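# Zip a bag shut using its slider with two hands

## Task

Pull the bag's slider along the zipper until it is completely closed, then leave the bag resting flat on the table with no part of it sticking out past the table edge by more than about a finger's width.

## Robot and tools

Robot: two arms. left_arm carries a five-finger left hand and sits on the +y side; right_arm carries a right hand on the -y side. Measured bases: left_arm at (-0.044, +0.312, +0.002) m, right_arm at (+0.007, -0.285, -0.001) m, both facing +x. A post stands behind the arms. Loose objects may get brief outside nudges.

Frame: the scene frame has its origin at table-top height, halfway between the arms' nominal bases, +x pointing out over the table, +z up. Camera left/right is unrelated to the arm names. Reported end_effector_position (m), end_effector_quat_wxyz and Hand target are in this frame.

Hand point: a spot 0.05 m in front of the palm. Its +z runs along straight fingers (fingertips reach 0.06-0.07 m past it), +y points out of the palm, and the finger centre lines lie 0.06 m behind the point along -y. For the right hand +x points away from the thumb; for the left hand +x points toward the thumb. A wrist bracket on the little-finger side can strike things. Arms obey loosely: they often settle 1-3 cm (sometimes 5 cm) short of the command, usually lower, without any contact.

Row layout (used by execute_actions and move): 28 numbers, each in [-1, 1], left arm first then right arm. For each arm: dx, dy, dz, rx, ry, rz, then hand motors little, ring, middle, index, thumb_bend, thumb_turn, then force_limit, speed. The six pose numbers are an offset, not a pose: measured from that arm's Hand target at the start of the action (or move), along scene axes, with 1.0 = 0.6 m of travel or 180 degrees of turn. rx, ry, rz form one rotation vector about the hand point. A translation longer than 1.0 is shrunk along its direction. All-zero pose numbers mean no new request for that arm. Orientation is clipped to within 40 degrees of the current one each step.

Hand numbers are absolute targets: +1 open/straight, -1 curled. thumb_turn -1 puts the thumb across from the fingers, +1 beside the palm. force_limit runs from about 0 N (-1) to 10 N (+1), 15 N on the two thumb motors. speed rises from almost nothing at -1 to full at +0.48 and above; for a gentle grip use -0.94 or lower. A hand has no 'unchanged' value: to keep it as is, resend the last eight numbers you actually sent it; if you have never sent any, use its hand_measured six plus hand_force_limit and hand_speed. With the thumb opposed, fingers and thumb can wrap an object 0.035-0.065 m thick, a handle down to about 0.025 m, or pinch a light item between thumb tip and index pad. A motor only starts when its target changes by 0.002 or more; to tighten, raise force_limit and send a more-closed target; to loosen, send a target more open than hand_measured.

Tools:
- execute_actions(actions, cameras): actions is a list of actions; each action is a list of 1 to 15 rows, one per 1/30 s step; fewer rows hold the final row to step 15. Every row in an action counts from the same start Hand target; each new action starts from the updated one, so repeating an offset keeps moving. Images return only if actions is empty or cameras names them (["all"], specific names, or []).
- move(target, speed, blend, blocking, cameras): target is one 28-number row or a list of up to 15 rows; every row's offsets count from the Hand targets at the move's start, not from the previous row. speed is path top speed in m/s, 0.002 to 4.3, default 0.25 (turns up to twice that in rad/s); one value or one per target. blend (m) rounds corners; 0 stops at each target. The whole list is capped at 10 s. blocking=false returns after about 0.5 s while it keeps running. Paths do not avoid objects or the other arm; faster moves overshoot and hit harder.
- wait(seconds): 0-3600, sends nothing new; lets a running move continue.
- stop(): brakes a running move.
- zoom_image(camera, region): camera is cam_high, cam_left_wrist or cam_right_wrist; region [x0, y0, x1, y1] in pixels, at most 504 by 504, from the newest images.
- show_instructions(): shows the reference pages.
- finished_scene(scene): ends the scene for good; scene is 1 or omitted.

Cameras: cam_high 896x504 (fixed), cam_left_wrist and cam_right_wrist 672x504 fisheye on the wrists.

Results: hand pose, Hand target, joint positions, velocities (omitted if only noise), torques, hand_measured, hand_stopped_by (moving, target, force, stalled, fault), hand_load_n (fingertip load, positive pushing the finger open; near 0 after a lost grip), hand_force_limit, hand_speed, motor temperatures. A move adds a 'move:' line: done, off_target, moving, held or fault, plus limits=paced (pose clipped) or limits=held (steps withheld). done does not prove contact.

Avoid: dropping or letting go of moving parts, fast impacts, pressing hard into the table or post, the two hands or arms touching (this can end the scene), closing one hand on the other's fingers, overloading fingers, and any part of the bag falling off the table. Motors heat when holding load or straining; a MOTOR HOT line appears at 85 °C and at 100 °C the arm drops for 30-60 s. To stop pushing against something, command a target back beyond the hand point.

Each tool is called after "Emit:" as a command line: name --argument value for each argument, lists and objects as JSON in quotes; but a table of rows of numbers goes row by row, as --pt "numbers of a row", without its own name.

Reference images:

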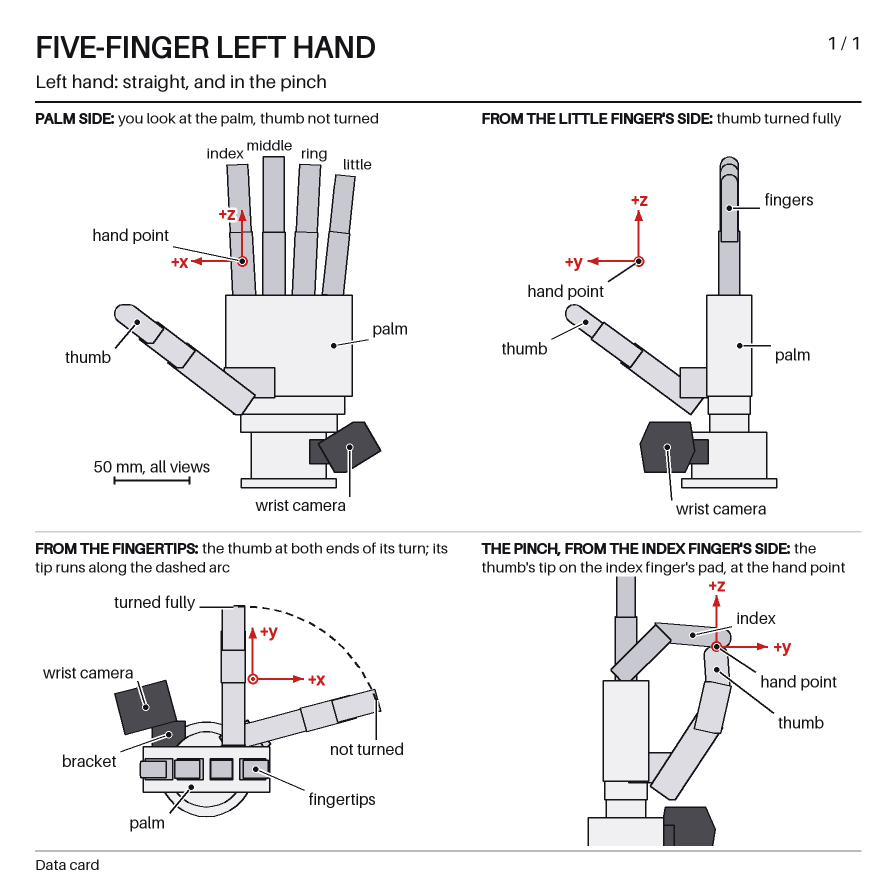

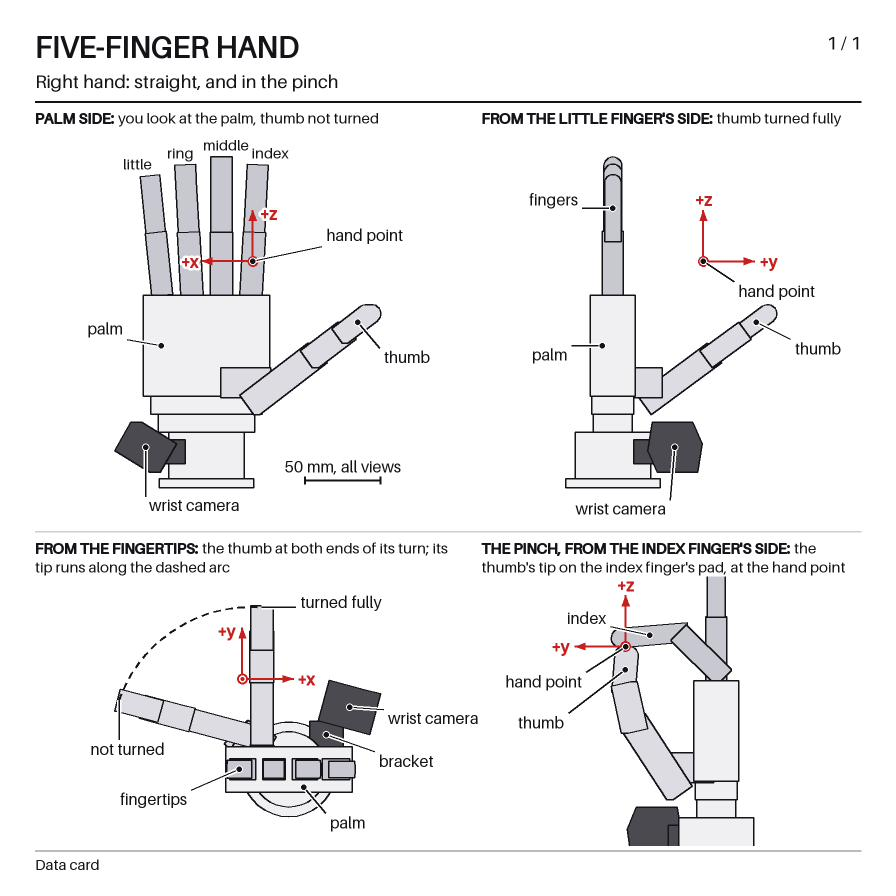

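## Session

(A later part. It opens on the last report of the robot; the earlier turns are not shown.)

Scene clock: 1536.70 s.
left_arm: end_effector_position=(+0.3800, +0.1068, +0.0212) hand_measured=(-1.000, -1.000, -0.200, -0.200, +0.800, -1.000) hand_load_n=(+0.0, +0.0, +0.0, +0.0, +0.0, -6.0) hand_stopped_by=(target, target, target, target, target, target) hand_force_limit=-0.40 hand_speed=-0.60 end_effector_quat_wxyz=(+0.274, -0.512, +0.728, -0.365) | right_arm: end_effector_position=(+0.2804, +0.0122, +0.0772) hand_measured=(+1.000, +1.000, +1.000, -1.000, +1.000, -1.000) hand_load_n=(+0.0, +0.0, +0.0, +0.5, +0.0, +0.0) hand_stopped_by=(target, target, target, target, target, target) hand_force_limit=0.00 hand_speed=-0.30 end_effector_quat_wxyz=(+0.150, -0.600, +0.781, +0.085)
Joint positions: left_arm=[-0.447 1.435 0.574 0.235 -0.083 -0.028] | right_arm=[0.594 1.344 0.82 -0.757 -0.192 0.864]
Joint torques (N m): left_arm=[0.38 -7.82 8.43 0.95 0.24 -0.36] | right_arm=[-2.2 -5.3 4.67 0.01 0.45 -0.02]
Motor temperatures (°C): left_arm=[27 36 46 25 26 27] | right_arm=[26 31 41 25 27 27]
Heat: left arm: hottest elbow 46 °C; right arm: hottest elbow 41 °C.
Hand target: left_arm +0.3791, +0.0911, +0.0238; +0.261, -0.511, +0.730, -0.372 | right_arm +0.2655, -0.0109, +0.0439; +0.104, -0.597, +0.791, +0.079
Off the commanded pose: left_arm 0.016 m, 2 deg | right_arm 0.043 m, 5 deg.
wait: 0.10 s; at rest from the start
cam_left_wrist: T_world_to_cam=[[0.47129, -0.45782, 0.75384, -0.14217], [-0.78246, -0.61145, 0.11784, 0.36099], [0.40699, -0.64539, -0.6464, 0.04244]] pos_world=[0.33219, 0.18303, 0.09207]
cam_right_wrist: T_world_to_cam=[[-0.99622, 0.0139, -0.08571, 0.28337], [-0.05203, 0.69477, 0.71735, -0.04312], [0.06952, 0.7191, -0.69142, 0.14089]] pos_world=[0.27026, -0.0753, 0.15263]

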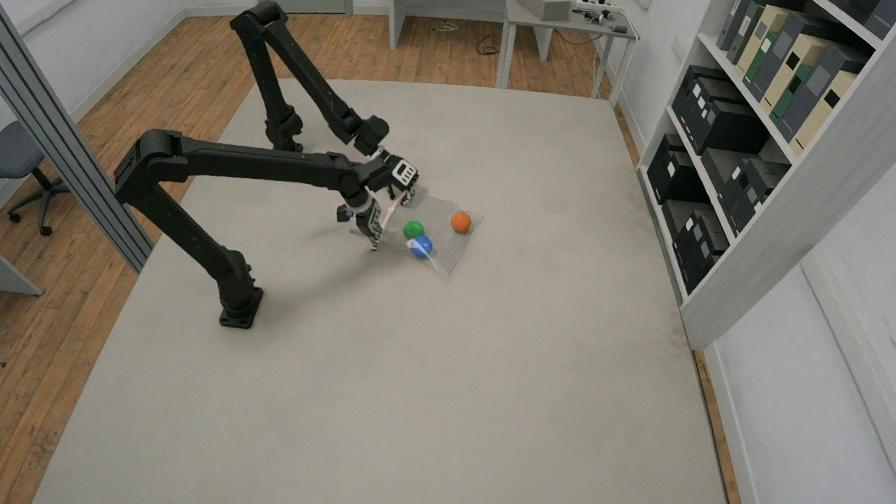

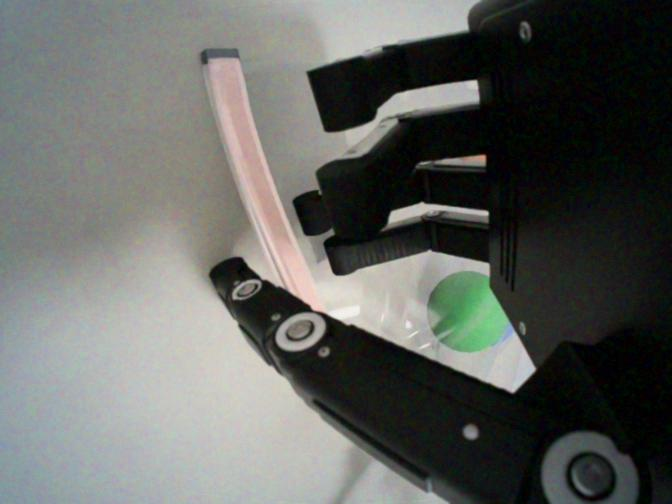

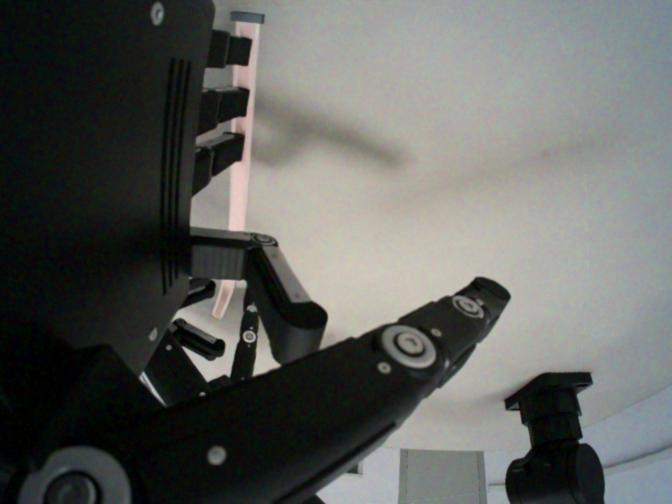

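Emit:
move --pt "0 0 0.027 0 0 0 -1 -1 -0.2 -0.2 0.8 -1 -0.4 -0.6 0 0 0 0 0 0 1 1 1 -1 1 -1 0 -0.3" --pt "-0.0268 -0.0485 0.027 0 0 0 -1 -1 -0.2 -0.2 0.8 -1 -0.4 -0.6 0 0 0 0 0 0 1 1 1 -1 1 -1 0 -0.3" --speed 0.04 --cameras '["cam_left_wrist","cam_right_wrist","cam_high"]'

Emit:
zoom_image --camera "cam_high" --region '[350, 180, 430, 260]'

Scene clock: 1639.60 s.
left_arm: end_effector_position=(+0.3514, +0.0750, +0.0210) hand_measured=(-1.000, -1.000, -0.200, -0.200, +0.800, -1.000) hand_load_n=(+0.0, +0.0, +0.0, +0.0, +0.0, +0.0) hand_stopped_by=(target, target, target, target, target, target) hand_force_limit=-0.40 hand_speed=-0.60 end_effector_quat_wxyz=(+0.258, -0.513, +0.738, -0.354) | right_arm: end_effector_position=(+0.2804, +0.0122, +0.0772) hand_measured=(+1.000, +1.000, +1.000, -1.000, +1.000, -1.000) hand_load_n=(+0.0, +0.0, +0.0, +0.0, +0.0, +0.0) hand_stopped_by=(target, target, target, target, target, target) hand_force_limit=0.00 hand_speed=-0.30 end_effector_quat_wxyz=(+0.150, -0.600, +0.781, +0.085)
Joint positions: left_arm=[-0.555 1.409 0.575 0.16 -0.149 -0.096] | right_arm=[0.594 1.344 0.82 -0.757 -0.192 0.864]
Joint torques (N m): left_arm=[1.14 -8.88 9.74 1.16 -0.1 -0.22] | right_arm=[-1.85 -4.66 4.72 0.01 0.48 -0.04]
Heat: left arm: hottest elbow 47 °C; right arm: hottest elbow 40 °C.
Hand target: left_arm +0.3630, +0.0618, +0.0401; +0.261, -0.511, +0.730, -0.372 | right_arm +0.2655, -0.0109, +0.0439; +0.104, -0.597, +0.791, +0.079
Off the commanded pose: left_arm 0.026 m, 2 deg | right_arm 0.043 m, 5 deg.
move: off_target (left_arm)
cam_left_wrist: T_world_to_cam=[[0.49537, -0.46892, 0.73125, -0.15024], [-0.78559, -0.6011, 0.14672, 0.31893], [0.37075, -0.64715, -0.66614, 0.04676]] pos_world=[0.30764, 0.15152, 0.09422]
cam_right_wrist: T_world_to_cam=[[-0.99622, 0.0139, -0.08571, 0.28337], [-0.05203, 0.69477, 0.71735, -0.04312], [0.06952, 0.7191, -0.69142, 0.14089]] pos_world=[0.27026, -0.0753, 0.15263]

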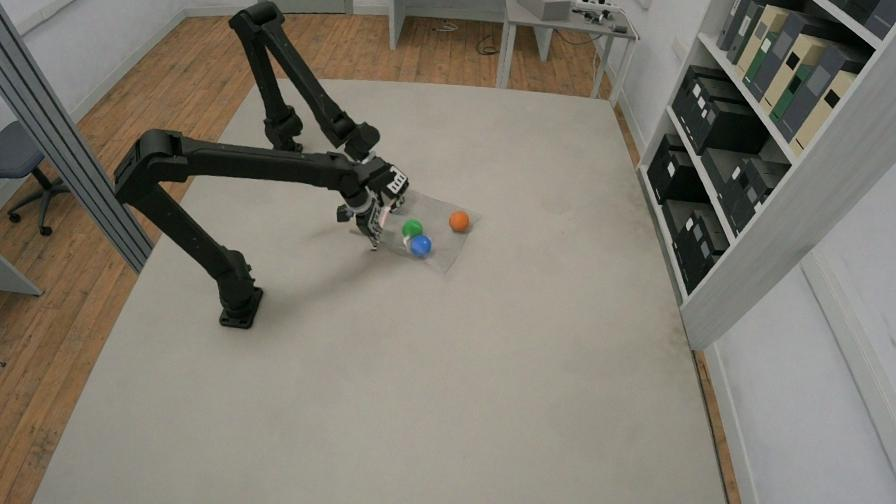

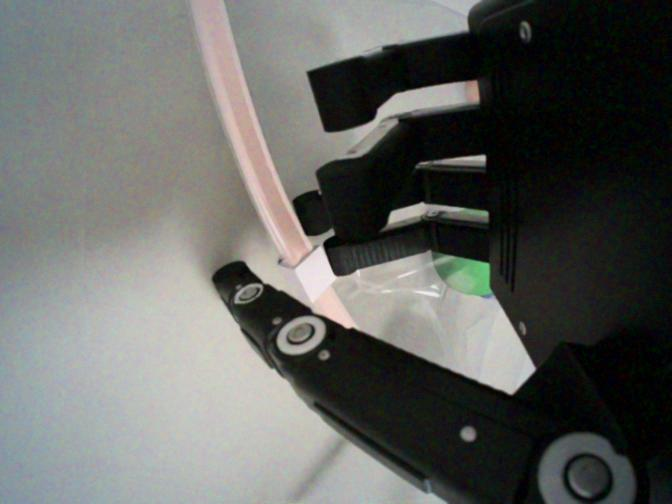

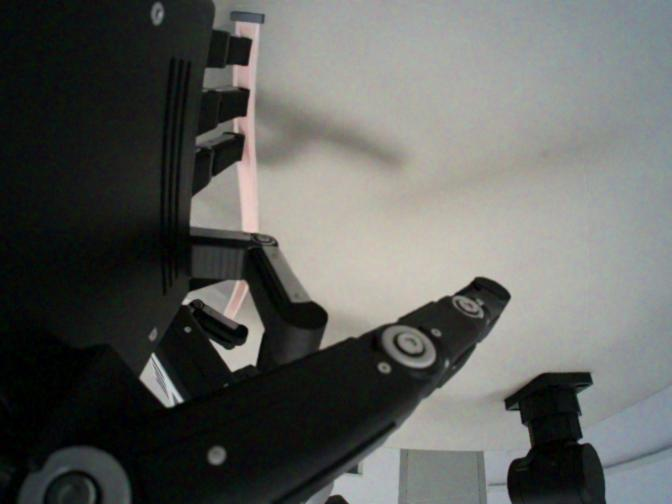

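Scaled by 6.300 from the camera's image (finer frame: 1280x720).

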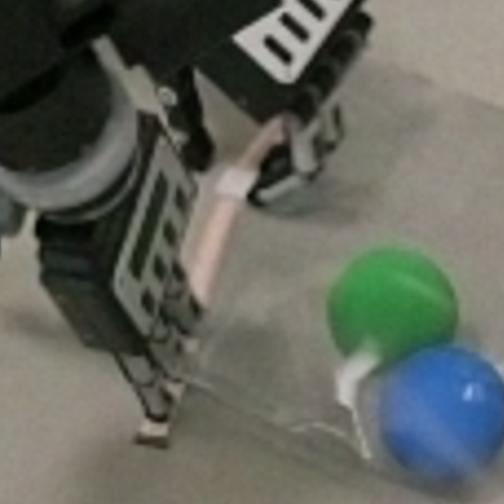

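Emit:
move --target '[0,-0.0423,0,0,0,0,-1,-1,-0.2,-0.2,0.8,-1,-0.4,-0.6, 0,0,0,0,0,0,1,1,1,-1,1,-1,0,-0.3]' --speed 0.03 --cameras '["cam_left_wrist","cam_right_wrist","cam_high"]'

Emit:
zoom_image --camera "cam_high" --region '[350, 180, 430, 260]'

Scene clock: 1735.20 s.
left_arm: end_effector_position=(+0.3484, +0.0527, +0.0246) hand_measured=(-1.000, -1.000, -0.200, -0.200, +0.800, -1.000) hand_load_n=(+0.0, +0.0, +0.0, +0.0, +0.0, +0.0) hand_stopped_by=(target, target, target, target, target, target) hand_force_limit=-0.40 hand_speed=-0.60 end_effector_quat_wxyz=(+0.260, -0.513, +0.737, -0.356) | right_arm: end_effector_position=(+0.2809, +0.0118, +0.0773) hand_measured=(+1.000, +1.000, +1.000, -1.000, +1.000, -1.000) hand_load_n=(+0.0, +0.0, +0.0, +0.0, +0.0, +0.0) hand_stopped_by=(target, target, target, target, target, target) hand_force_limit=0.00 hand_speed=-0.30 end_effector_quat_wxyz=(+0.150, -0.599, +0.782, +0.085)
Joint positions: left_arm=[-0.616 1.421 0.6 0.147 -0.199 -0.133] | right_arm=[0.592 1.343 0.82 -0.757 -0.192 0.864]
Joint torques (N m): left_arm=[1.55 -8 10.67 1.09 -0.06 -0.17] | right_arm=[-2.08 -5.36 4.68 -0.05 0.48 0]
Motor temperatures (°C): left_arm=[27 36 53 25 26 27] | right_arm=[26 31 39 24 27 27]
Heat: left arm: hottest elbow 53 °C; right arm: hottest elbow 39 °C.
Hand target: left_arm +0.3631, +0.0364, +0.0401; +0.261, -0.511, +0.730, -0.372 | right_arm +0.2655, -0.0109, +0.0440; +0.104, -0.597, +0.791, +0.079
Off the commanded pose: left_arm 0.027 m, 2 deg | right_arm 0.043 m, 5 deg.
move: off_target (left_arm)
cam_left_wrist: T_world_to_cam=[[0.49148, -0.46748, 0.73479, -0.16073], [-0.78581, -0.60177, 0.14276, 0.30284], [0.37544, -0.64757, -0.6631, 0.03416]] pos_world=[0.30414, 0.12922, 0.09753]
cam_right_wrist: T_world_to_cam=[[-0.99617, 0.01512, -0.08617, 0.28383], [-0.05152, 0.69465, 0.7175, -0.04306], [0.07071, 0.71919, -0.69121, 0.14088]] pos_world=[0.27056, -0.0757, 0.15273]

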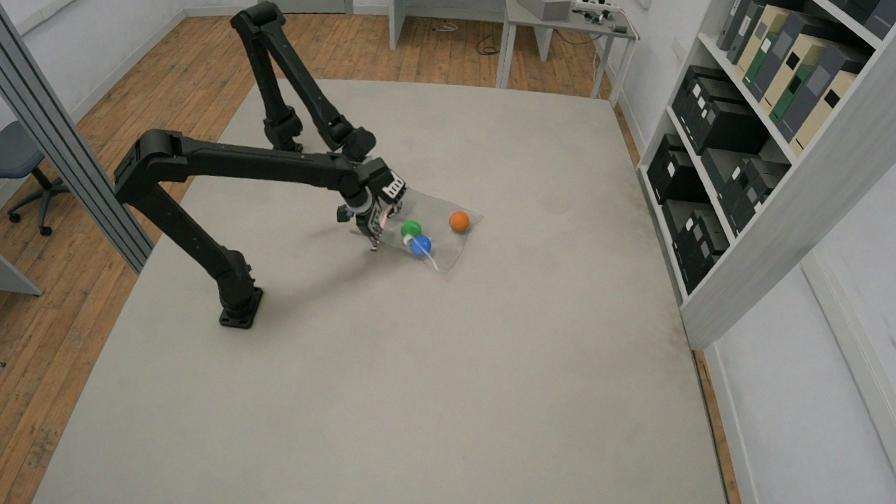

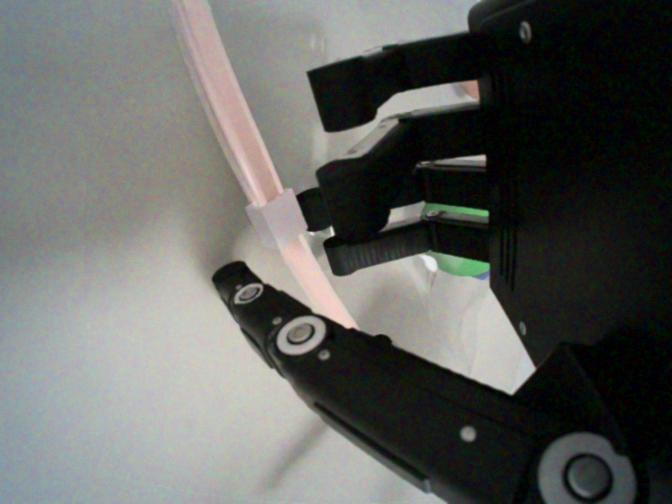

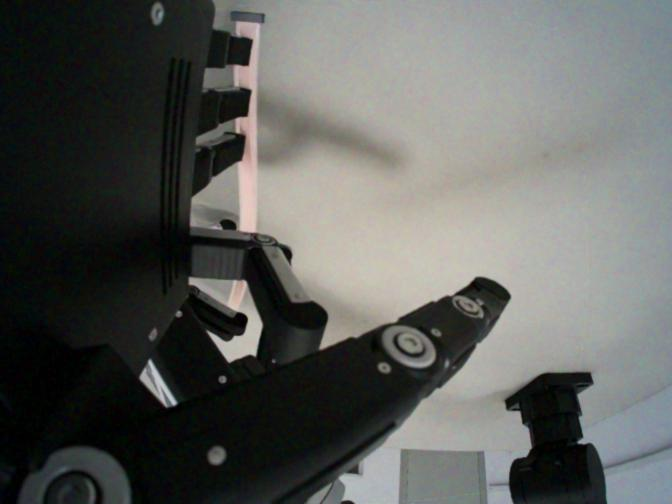

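Scaled by 6.300 from the camera's image (finer frame: 1280x720).

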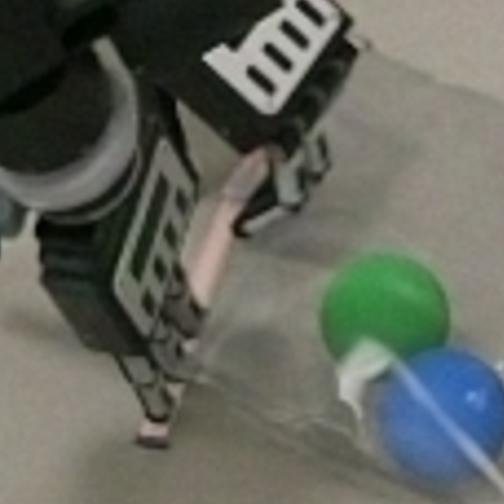

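Emit:
move --target '[0,0,-0.025,0,0,0,-1,-1,-0.2,-0.2,0.8,-1,-0.4,-0.6, 0,0,0,0,0,0,1,1,1,-1,1,-1,0,-0.3]' --speed 0.03 --cameras '["cam_left_wrist"]'

Scene clock: 1741.90 s.
left_arm: end_effector_position=(+0.3515, +0.0502, +0.0211) hand_measured=(-1.000, -1.000, -0.200, -0.200, +0.800, -1.000) hand_load_n=(+0.0, +0.0, +0.0, +0.0, +6.5, -1.5) hand_stopped_by=(target, target, target, target, target, target) hand_force_limit=-0.40 hand_speed=-0.60 end_effector_quat_wxyz=(+0.261, -0.513, +0.735, -0.360) | right_arm: end_effector_position=(+0.2809, +0.0118, +0.0773) hand_measured=(+1.000, +1.000, +1.000, -1.000, +1.000, -1.000) hand_load_n=(+0.0, +0.0, +0.0, +0.0, +0.0, +0.0) hand_stopped_by=(target, target, target, target, target, target) hand_force_limit=0.00 hand_speed=-0.30 end_effector_quat_wxyz=(+0.150, -0.599, +0.782, +0.085)
Joint positions: left_arm=[-0.616 1.441 0.6 0.175 -0.199 -0.136] | right_arm=[0.592 1.343 0.82 -0.757 -0.192 0.864]
Joint torques (N m): left_arm=[1.08 -6.83 9.37 2.3 -0.08 -0.18] | right_arm=[-1.73 -5.13 4.74 -0.01 0.45 0.01]
Heat: left arm: hottest elbow 53 °C; right arm: hottest elbow 39 °C.
Hand target: left_arm +0.3631, +0.0365, +0.0251; +0.261, -0.511, +0.730, -0.372 | right_arm +0.2655, -0.0109, +0.0440; +0.104, -0.597, +0.791, +0.079
Off the commanded pose: left_arm 0.018 m, 2 deg | right_arm 0.043 m, 5 deg.
move: off_target (left_arm)
cam_left_wrist: T_world_to_cam=[[0.4873, -0.46154, 0.74129, -0.15976], [-0.78602, -0.60164, 0.14211, 0.30434], [0.3804, -0.65192, -0.65597, 0.02739]] pos_world=[0.30665, 0.12722, 0.09315]

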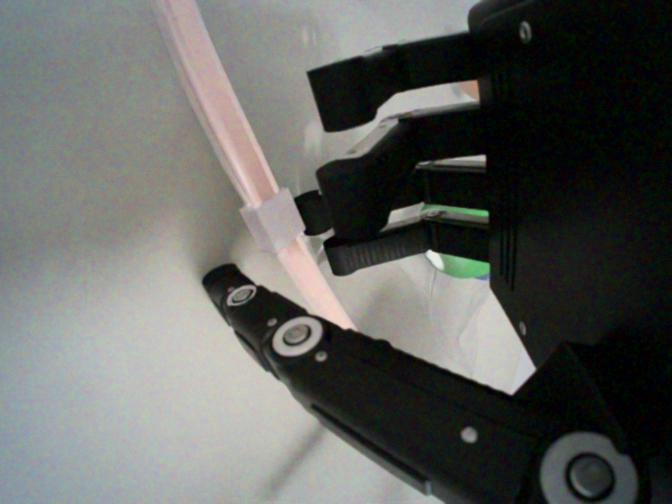

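Emit:
move --target '[0,0,0,0,0,0,-1,-1,-0.2,-0.2,0.3,-1,0.1,-0.9, 0,0,0,0,0,0,1,1,1,-1,1,-1,0,-0.3]' --speed 0.03 --cameras '["cam_left_wrist"]'

Scene clock: 1767.03 s.
left_arm: end_effector_position=(+0.3541, +0.0485, +0.0206) hand_measured=(-1.000, -1.000, -0.200, -0.200, +0.464, -1.000) hand_load_n=(+0.0, +0.0, +4.0, +0.0, +8.5, +1.0) hand_stopped_by=(target, target, target, target, force, target) hand_force_limit=0.10 hand_speed=-0.90 end_effector_quat_wxyz=(+0.262, -0.512, +0.733, -0.363) | right_arm: end_effector_position=(+0.2809, +0.0118, +0.0773) hand_measured=(+1.000, +1.000, +1.000, -1.000, +1.000, -1.000) hand_load_n=(+0.0, +0.0, +0.0, +0.0, +0.0, +0.0) hand_stopped_by=(target, target, target, target, target, target) hand_force_limit=0.00 hand_speed=-0.30 end_effector_quat_wxyz=(+0.150, -0.599, +0.782, +0.085)
Joint positions: left_arm=[-0.616 1.449 0.602 0.19 -0.199 -0.136] | right_arm=[0.592 1.343 0.82 -0.757 -0.192 0.864]
Joint torques (N m): left_arm=[1.85 -7.12 9.28 1.54 -0.1 -0.16] | right_arm=[-2.26 -5.36 4.75 -0.03 0.42 -0.02]
Heat: left arm: hottest elbow 50 °C; right arm: hottest elbow 39 °C.
Hand target: left_arm +0.3630, +0.0365, +0.0251; +0.261, -0.511, +0.730, -0.372 | right_arm +0.2655, -0.0109, +0.0440; +0.104, -0.597, +0.791, +0.079
Off the commanded pose: left_arm 0.016 m, 1 deg | right_arm 0.043 m, 5 deg.
move: done
cam_left_wrist: T_world_to_cam=[[0.48214, -0.4581, 0.74678, -0.15998], [-0.78698, -0.60102, 0.1394, 0.30577], [0.38497, -0.65491, -0.65029, 0.0234]] pos_world=[0.30876, 0.12582, 0.09206]

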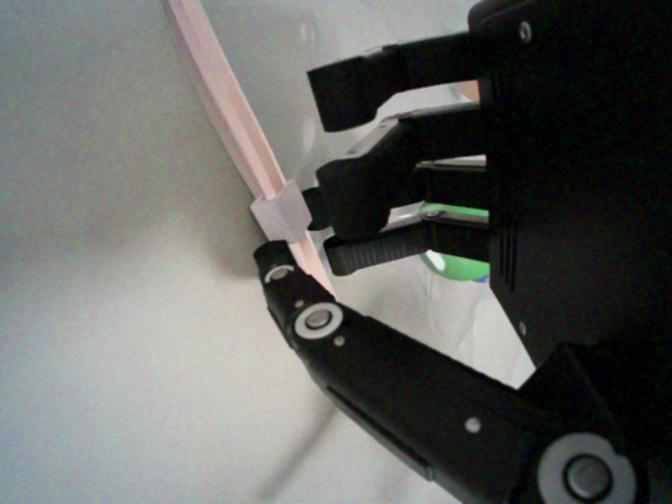

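Emit:
zoom_image --camera "cam_left_wrist" --region '[200, 140, 400, 340]'

Scaled by 2.520 from the camera's image (finer frame: 960x720).

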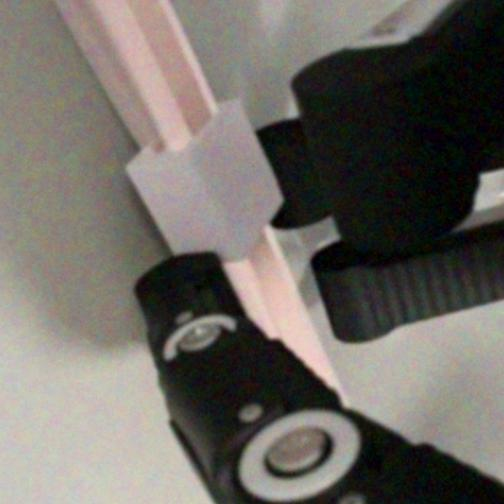

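Emit:
move --target '[0.015,0.095,-0.008,0,0,0,-1,-1,-0.2,-0.28,0.3,-1,0.1,-0.9, -0.006,-0.025,-0.017,0,0,0,1,1,1,-1,1,-1,0,-0.3]' --speed 0.03 --cameras '["cam_left_wrist","cam_right_wrist","cam_high"]'

Emit:
zoom_image --camera "cam_high" --region '[350, 180, 430, 260]'

Emit:
zoom_image --camera "cam_left_wrist" --region '[180, 0, 420, 340]'

Scene clock: 1794.57 s.
left_arm: end_effector_position=(+0.3650, +0.0723, +0.0215) hand_measured=(-1.000, -1.000, -0.200, -0.280, +0.464, -1.000) hand_load_n=(+0.0, +0.0, +5.5, +0.0, +5.5, +3.5) hand_stopped_by=(target, target, target, target, force, target) hand_force_limit=0.10 hand_speed=-0.90 end_effector_quat_wxyz=(+0.238, -0.514, +0.730, -0.384) | right_arm: end_effector_position=(+0.2790, +0.0049, +0.0767) hand_measured=(+1.000, +1.000, +1.000, -1.000, +1.000, -1.000) hand_load_n=(+0.0, +0.0, +0.5, +0.0, +0.0, +0.0) hand_stopped_by=(target, target, target, target, target, target) hand_force_limit=0.00 hand_speed=-0.30 end_effector_quat_wxyz=(+0.162, -0.604, +0.775, +0.089)
Joint positions: left_arm=[-0.508 1.443 0.582 0.226 -0.06 -0.102] | right_arm=[0.572 1.322 0.792 -0.73 -0.211 0.834]
Joint torques (N m): left_arm=[4.13 -9.52 6.11 1.68 -0.74 0.36] | right_arm=[-2.78 -4.07 3.62 -0.1 0.87 0]
Heat: left arm: hottest elbow 49 °C; right arm: hottest elbow 39 °C.
Hand target: left_arm +0.3722, +0.0935, +0.0204; +0.261, -0.511, +0.730, -0.372 | right_arm +0.2620, -0.0259, +0.0337; +0.104, -0.597, +0.791, +0.079
Off the commanded pose: left_arm 0.022 m, 3 deg | right_arm 0.056 m, 7 deg.
move: off_target (left_arm, right_arm)
cam_left_wrist: T_world_to_cam=[[0.48222, -0.42538, 0.76584, -0.15773], [-0.79808, -0.57385, 0.18377, 0.32972], [0.3613, -0.69982, -0.61621, 0.0465]] pos_world=[0.3224, 0.15465, 0.08886]
cam_right_wrist: T_world_to_cam=[[-0.99478, 0.004, -0.10198, 0.28291], [-0.07221, 0.67851, 0.73103, -0.03307], [0.07212, 0.73458, -0.67468, 0.14383]] pos_world=[0.26867, -0.08435, 0.15006]

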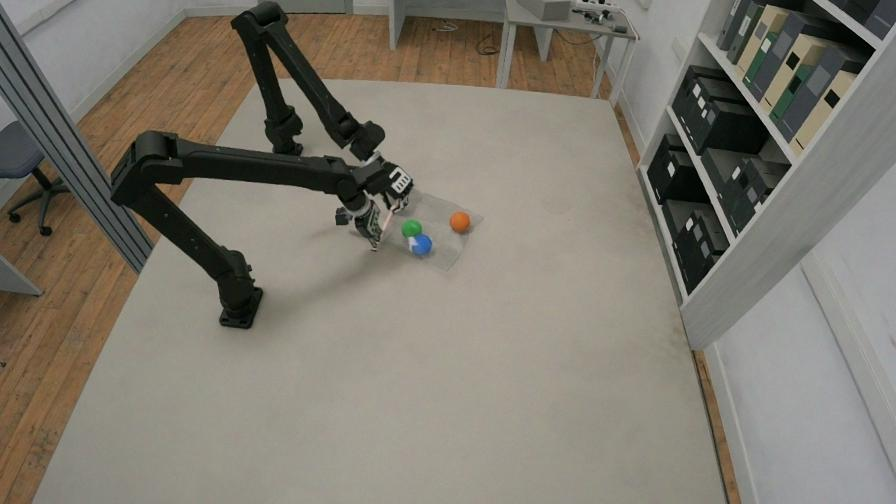

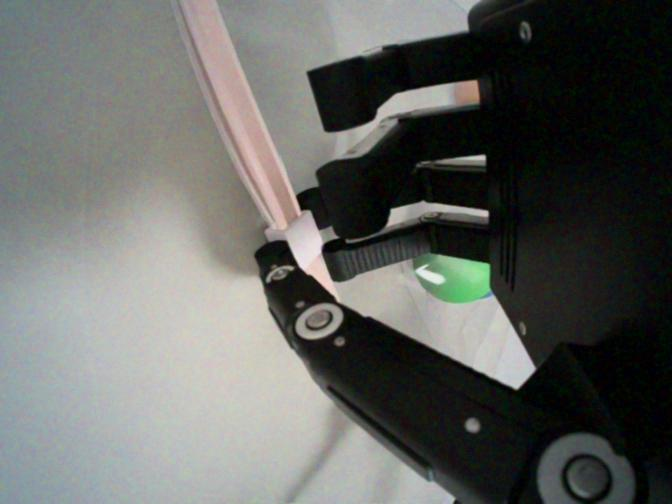

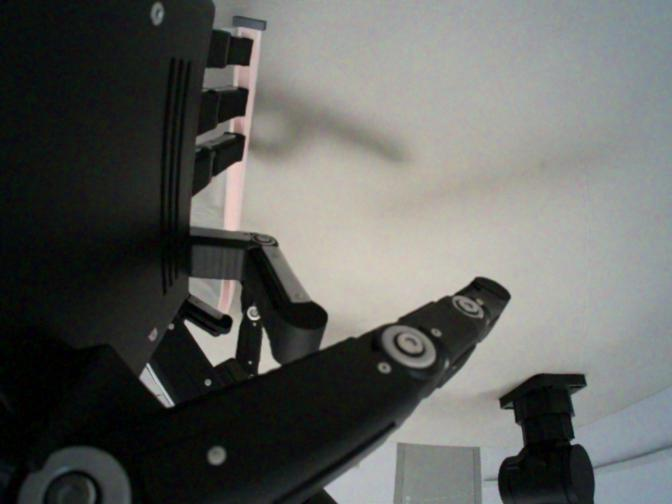

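Scaled by 6.300 from the camera's image (finer frame: 1280x720).

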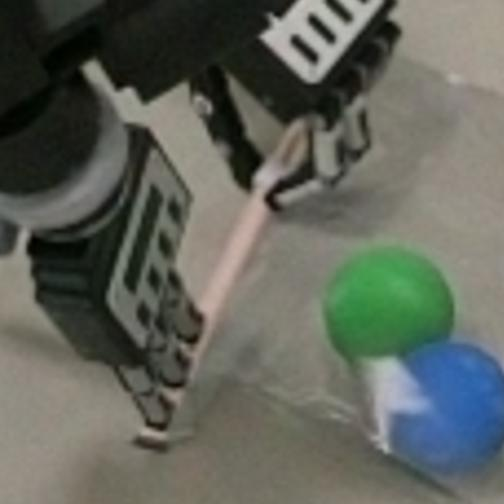

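Scaled by 1.482 from the camera's image (finer frame: 960x720).

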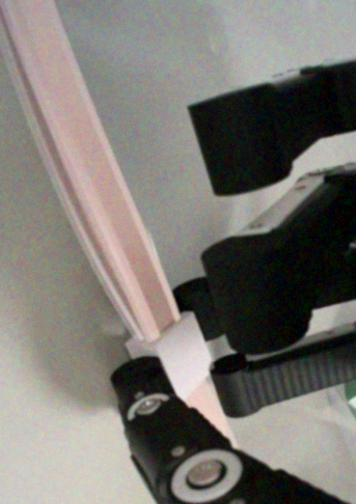

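Emit:
move --target '[0.02,0.05,0,0,0,0,-1,-1,-0.2,-0.28,0.3,-1,0.1,-0.9, -0.01,-0.033,-0.01,0,0,0,1,1,1,-1,1,-1,0,-0.3]' --speed 0.03 --cameras '["cam_left_wrist","cam_right_wrist","cam_high"]'

Emit:
zoom_image --camera "cam_high" --region '[350, 180, 430, 260]'

Emit:
zoom_image --camera "cam_left_wrist" --region '[180, 0, 420, 340]'

Scene clock: 1810.13 s.
left_arm: end_effector_position=(+0.3777, +0.1028, +0.0214) hand_measured=(-1.000, -1.000, -0.200, -0.280, +0.464, -1.000) hand_load_n=(+0.0, +0.5, +5.5, +0.0, +6.0, +3.5) hand_stopped_by=(target, target, target, target, force, target) hand_force_limit=0.10 hand_speed=-0.90 end_effector_quat_wxyz=(+0.238, -0.514, +0.730, -0.383) | right_arm: end_effector_position=(+0.2768, -0.0096, +0.0761) hand_measured=(+1.000, +1.000, +1.000, -1.000, +1.000, -1.000) hand_load_n=(+0.0, +0.0, +0.0, +0.0, +0.0, +0.0) hand_stopped_by=(target, target, target, target, target, target) hand_force_limit=0.00 hand_speed=-0.30 end_effector_quat_wxyz=(+0.173, -0.606, +0.771, +0.091)
Joint positions: left_arm=[-0.414 1.441 0.579 0.227 0.015 -0.046] | right_arm=[0.536 1.289 0.755 -0.714 -0.229 0.792]
Joint torques (N m): left_arm=[4.6 -9.11 6.15 1.81 -0.67 0.34] | right_arm=[-3.37 -3.6 3.11 -0.43 1.19 -0.01]
Heat: left arm: hottest elbow 49 °C; right arm: hottest elbow 39 °C.
Hand target: left_arm +0.3841, +0.1234, +0.0203; +0.261, -0.511, +0.730, -0.372 | right_arm +0.2559, -0.0457, +0.0278; +0.104, -0.597, +0.791, +0.079
Off the commanded pose: left_arm 0.022 m, 3 deg | right_arm 0.064 m, 8 deg.
move: off_target (left_arm, right_arm)
cam_left_wrist: T_world_to_cam=[[0.48252, -0.42574, 0.76545, -0.15093], [-0.79794, -0.57407, 0.18371, 0.3573], [0.36121, -0.69942, -0.61671, 0.06319]] pos_world=[0.3351, 0.18505, 0.08886]
cam_right_wrist: T_world_to_cam=[[-0.99293, -0.00237, -0.11867, 0.2814], [-0.09007, 0.66625, 0.74027, -0.01892], [0.07731, 0.74573, -0.66175, 0.15187]] pos_world=[0.26596, -0.09998, 0.1479]

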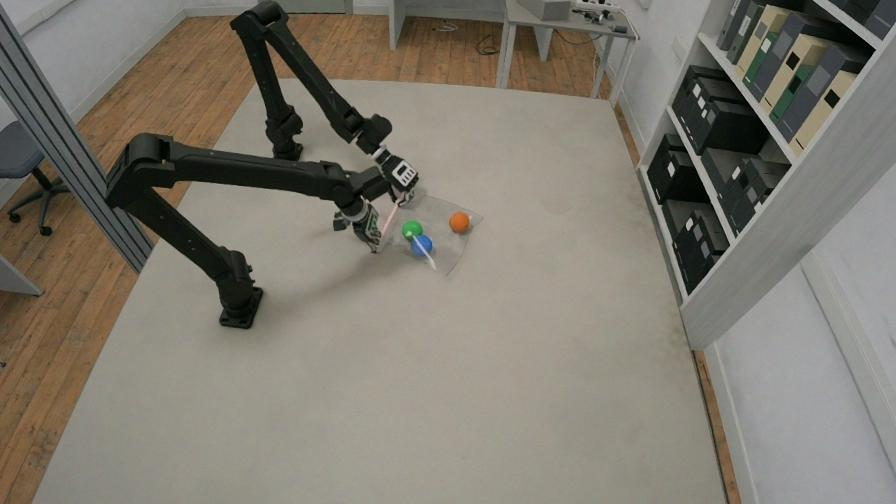

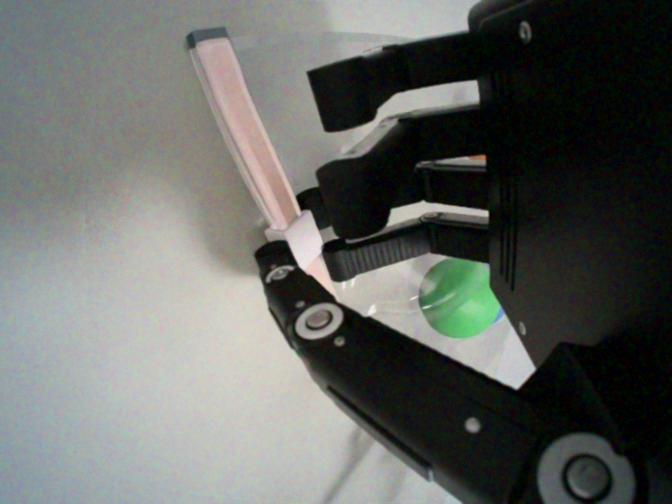

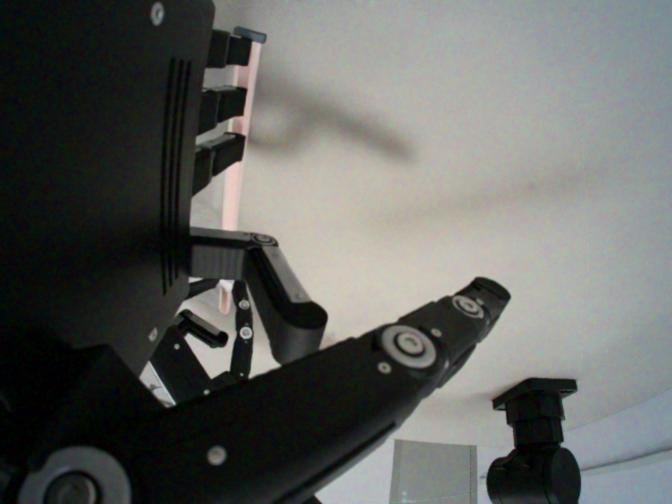

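Scaled by 6.300 from the camera's image (finer frame: 1280x720).

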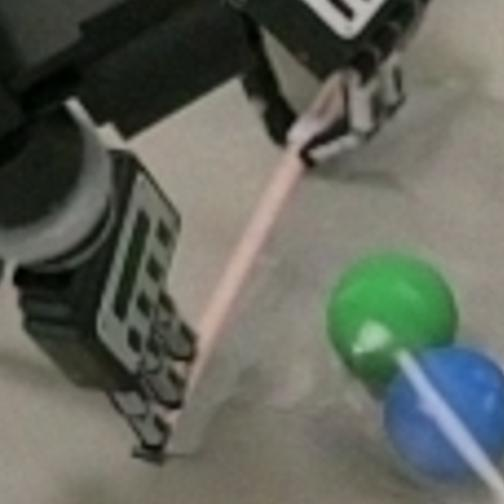

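Scaled by 1.482 from the camera's image (finer frame: 960x720).

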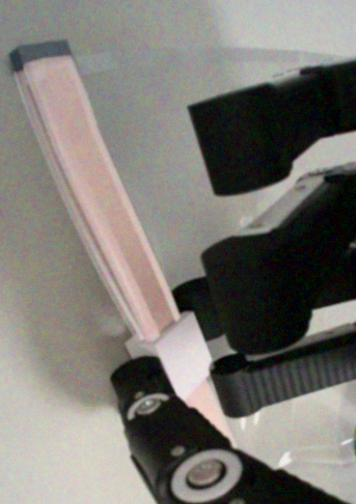

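Emit:
move --target '[0.016,0.055,0,0,0,0,-1,-1,-0.2,-0.28,0.3,-1,0.1,-0.9, 0,0,0,0,0,0,1,1,1,-1,1,-1,0,-0.3]' --speed 0.03 --cameras '["cam_left_wrist","cam_right_wrist","cam_high"]'

Emit:
zoom_image --camera "cam_high" --region '[350, 180, 430, 260]'

Emit:
zoom_image --camera "cam_left_wrist" --region '[180, 0, 420, 340]'

Scene clock: 1829.10 s.
left_arm: end_effector_position=(+0.3879, +0.1339, +0.0218) hand_measured=(-1.000, -1.000, -0.200, -0.280, +0.464, -1.000) hand_load_n=(+0.0, +0.0, +5.0, +0.0, +6.0, +3.5) hand_stopped_by=(target, target, target, target, force, target) hand_force_limit=0.10 hand_speed=-0.90 end_effector_quat_wxyz=(+0.237, -0.513, +0.729, -0.386) | right_arm: end_effector_position=(+0.2770, -0.0098, +0.0762) hand_measured=(+1.000, +1.000, +1.000, -1.000, +1.000, -1.000) hand_load_n=(+0.0, +0.0, +0.0, +0.0, +0.0, +0.0) hand_stopped_by=(target, target, target, target, target, target) hand_force_limit=0.00 hand_speed=-0.30 end_effector_quat_wxyz=(+0.174, -0.606, +0.771, +0.091)
Joint positions: left_arm=[-0.317 1.438 0.576 0.227 0.098 0.01] | right_arm=[0.535 1.289 0.755 -0.714 -0.229 0.792]
Joint torques (N m): left_arm=[4.54 -9.47 6.38 1.66 -0.68 0.36] | right_arm=[-3.02 -3.37 3.11 -0.53 1.2 -0.01]
Motor temperatures (°C): left_arm=[27 36 46 25 27 27] | right_arm=[26 31 38 24 30 27]
Heat: left arm: hottest elbow 46 °C; right arm: hottest elbow 38 °C.
Hand target: left_arm +0.3938, +0.1564, +0.0204; +0.261, -0.511, +0.730, -0.372 | right_arm +0.2559, -0.0457, +0.0278; +0.104, -0.597, +0.791, +0.079
Off the commanded pose: left_arm 0.023 m, 3 deg | right_arm 0.064 m, 8 deg.
move: off_target (left_arm)
cam_left_wrist: T_world_to_cam=[[0.48028, -0.42358, 0.76806, -0.14238], [-0.79972, -0.57112, 0.1851, 0.3835], [0.36025, -0.70313, -0.61304, 0.08238]] pos_world=[0.3454, 0.21665, 0.08887]
cam_right_wrist: T_world_to_cam=[[-0.99286, -0.00233, -0.11925, 0.28158], [-0.09048, 0.66617, 0.7403, -0.01869], [0.07772, 0.7458, -0.66162, 0.15203]] pos_world=[0.26606, -0.10028, 0.148]

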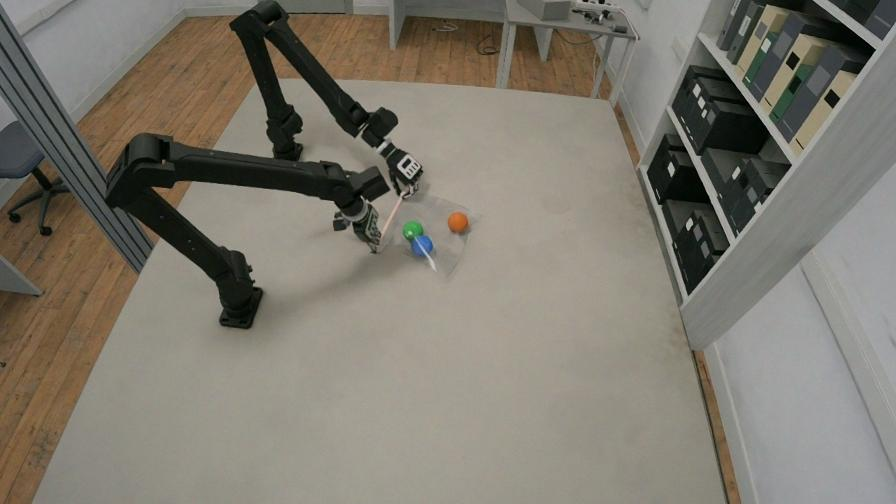

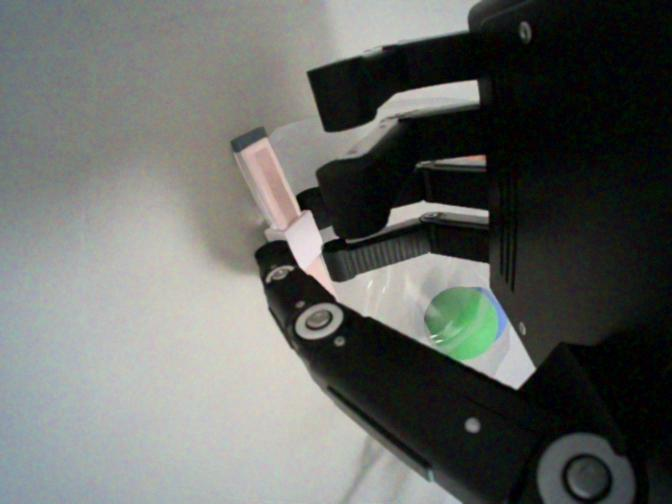

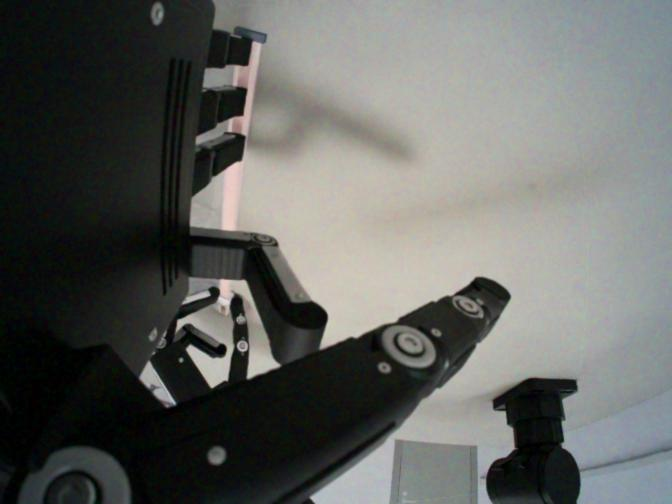

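Scaled by 6.300 from the camera's image (finer frame: 1280x720).

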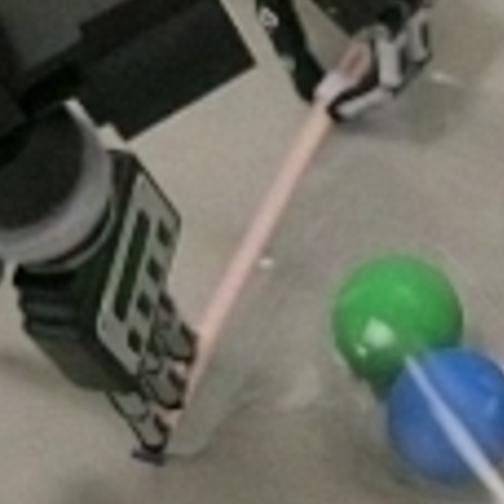

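Scaled by 1.482 from the camera's image (finer frame: 960x720).

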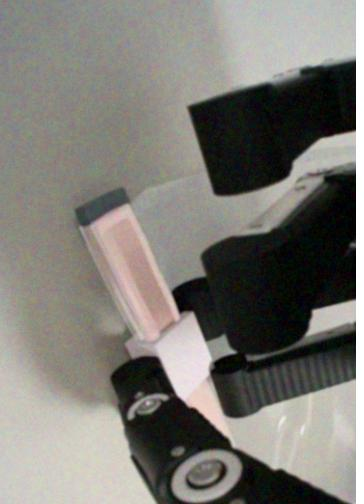

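Emit:
move --target '[0.0125,0.0433,0,0,0,0,-1,-1,-0.2,-0.28,0.3,-1,0.1,-0.9, 0,0,0,0,0,0,1,1,1,-1,1,-1,0,-0.3]' --speed 0.025 --cameras '["cam_left_wrist","cam_right_wrist","cam_high"]'

Emit:
zoom_image --camera "cam_left_wrist" --region '[200, 140, 400, 340]'

Emit:
zoom_image --camera "cam_high" --region '[350, 180, 430, 260]'

Scene clock: 1841.10 s.
left_arm: end_effector_position=(+0.3942, +0.1574, +0.0223) hand_measured=(-1.000, -1.000, -0.200, -0.280, +0.464, -1.000) hand_load_n=(+0.0, +0.0, +6.0, +0.0, +5.5, +3.5) hand_stopped_by=(target, target, target, target, force, target) hand_force_limit=0.10 hand_speed=-0.90 end_effector_quat_wxyz=(+0.236, -0.511, +0.729, -0.389) | right_arm: end_effector_position=(+0.2770, -0.0098, +0.0762) hand_measured=(+1.000, +1.000, +1.000, -1.000, +1.000, -1.000) hand_load_n=(+0.0, +0.0, +0.0, +0.0, +0.0, +0.0) hand_stopped_by=(target, target, target, target, target, target) hand_force_limit=0.00 hand_speed=-0.30 end_effector_quat_wxyz=(+0.174, -0.606, +0.771, +0.091)
Joint positions: left_arm=[-0.244 1.438 0.576 0.227 0.162 0.054] | right_arm=[0.535 1.289 0.755 -0.714 -0.229 0.792]
Joint torques (N m): left_arm=[5.42 -8.7 6.74 1.28 -0.72 0.4] | right_arm=[-2.78 -3.6 3.03 -0.42 1.19 -0.03]
Heat: left arm: hottest elbow 46 °C; right arm: hottest elbow 38 °C.
Hand target: left_arm +0.4013, +0.1824, +0.0204; +0.261, -0.511, +0.729, -0.372 | right_arm +0.2559, -0.0457, +0.0278; +0.104, -0.597, +0.791, +0.079
Off the commanded pose: left_arm 0.026 m, 3 deg | right_arm 0.064 m, 8 deg.
move: off_target (left_arm)
cam_left_wrist: T_world_to_cam=[[0.47501, -0.42292, 0.77169, -0.13396], [-0.80334, -0.56634, 0.18411, 0.40247], [0.35918, -0.70739, -0.60876, 0.09791]] pos_world=[0.35179, 0.24054, 0.08888]
cam_right_wrist: T_world_to_cam=[[-0.99286, -0.00233, -0.11925, 0.28158], [-0.09048, 0.66617, 0.7403, -0.01869], [0.07772, 0.7458, -0.66162, 0.15203]] pos_world=[0.26606, -0.10028, 0.148]

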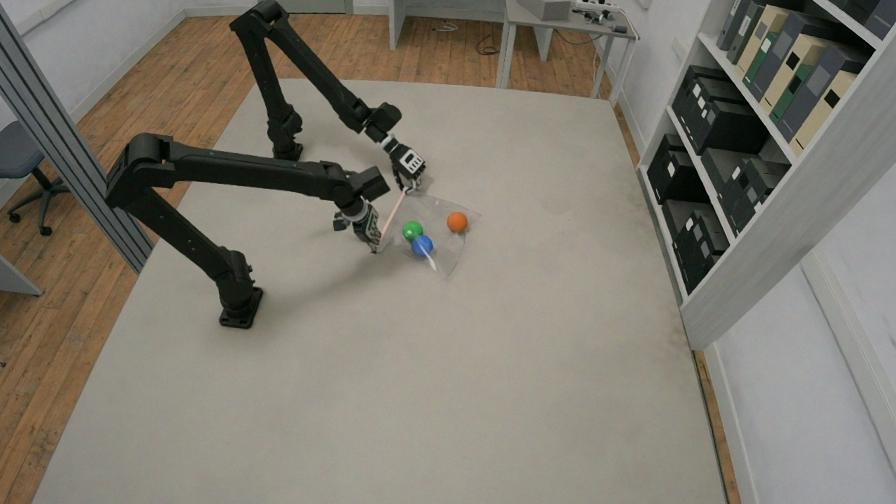

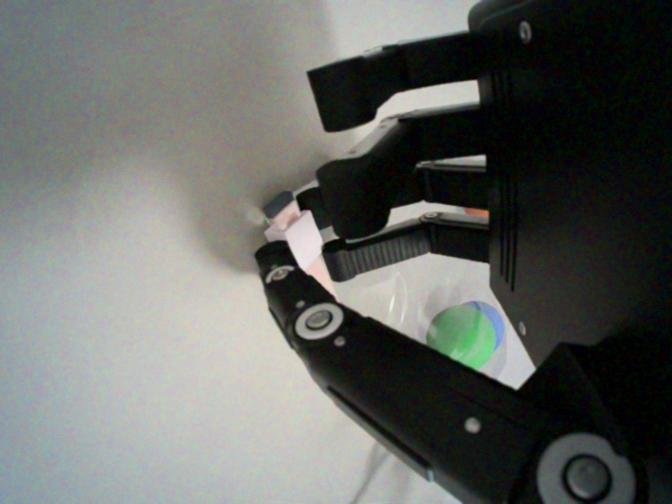

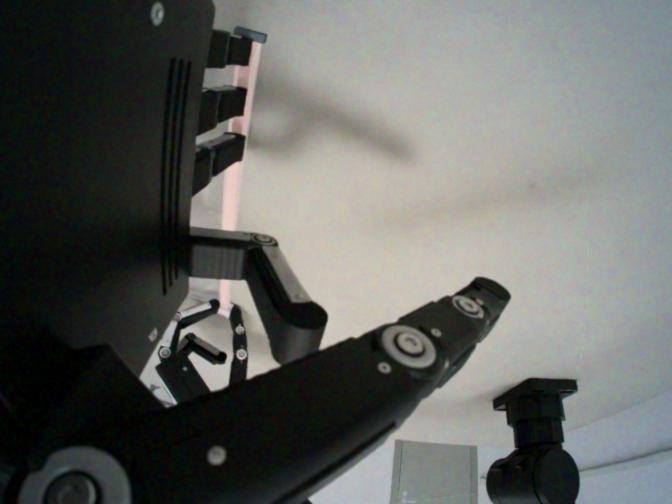

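Scaled by 2.520 from the camera's image (finer frame: 960x720).

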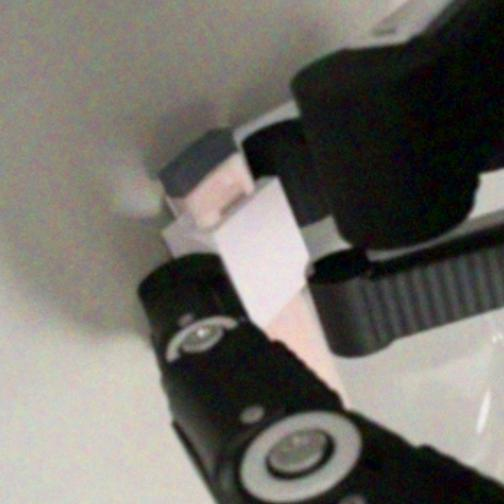

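Scaled by 6.300 from the camera's image (finer frame: 1280x720).

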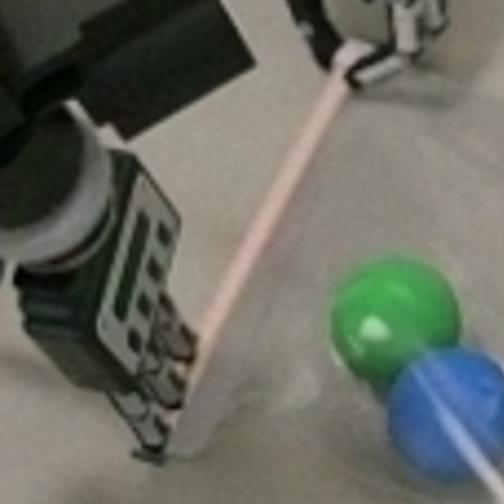

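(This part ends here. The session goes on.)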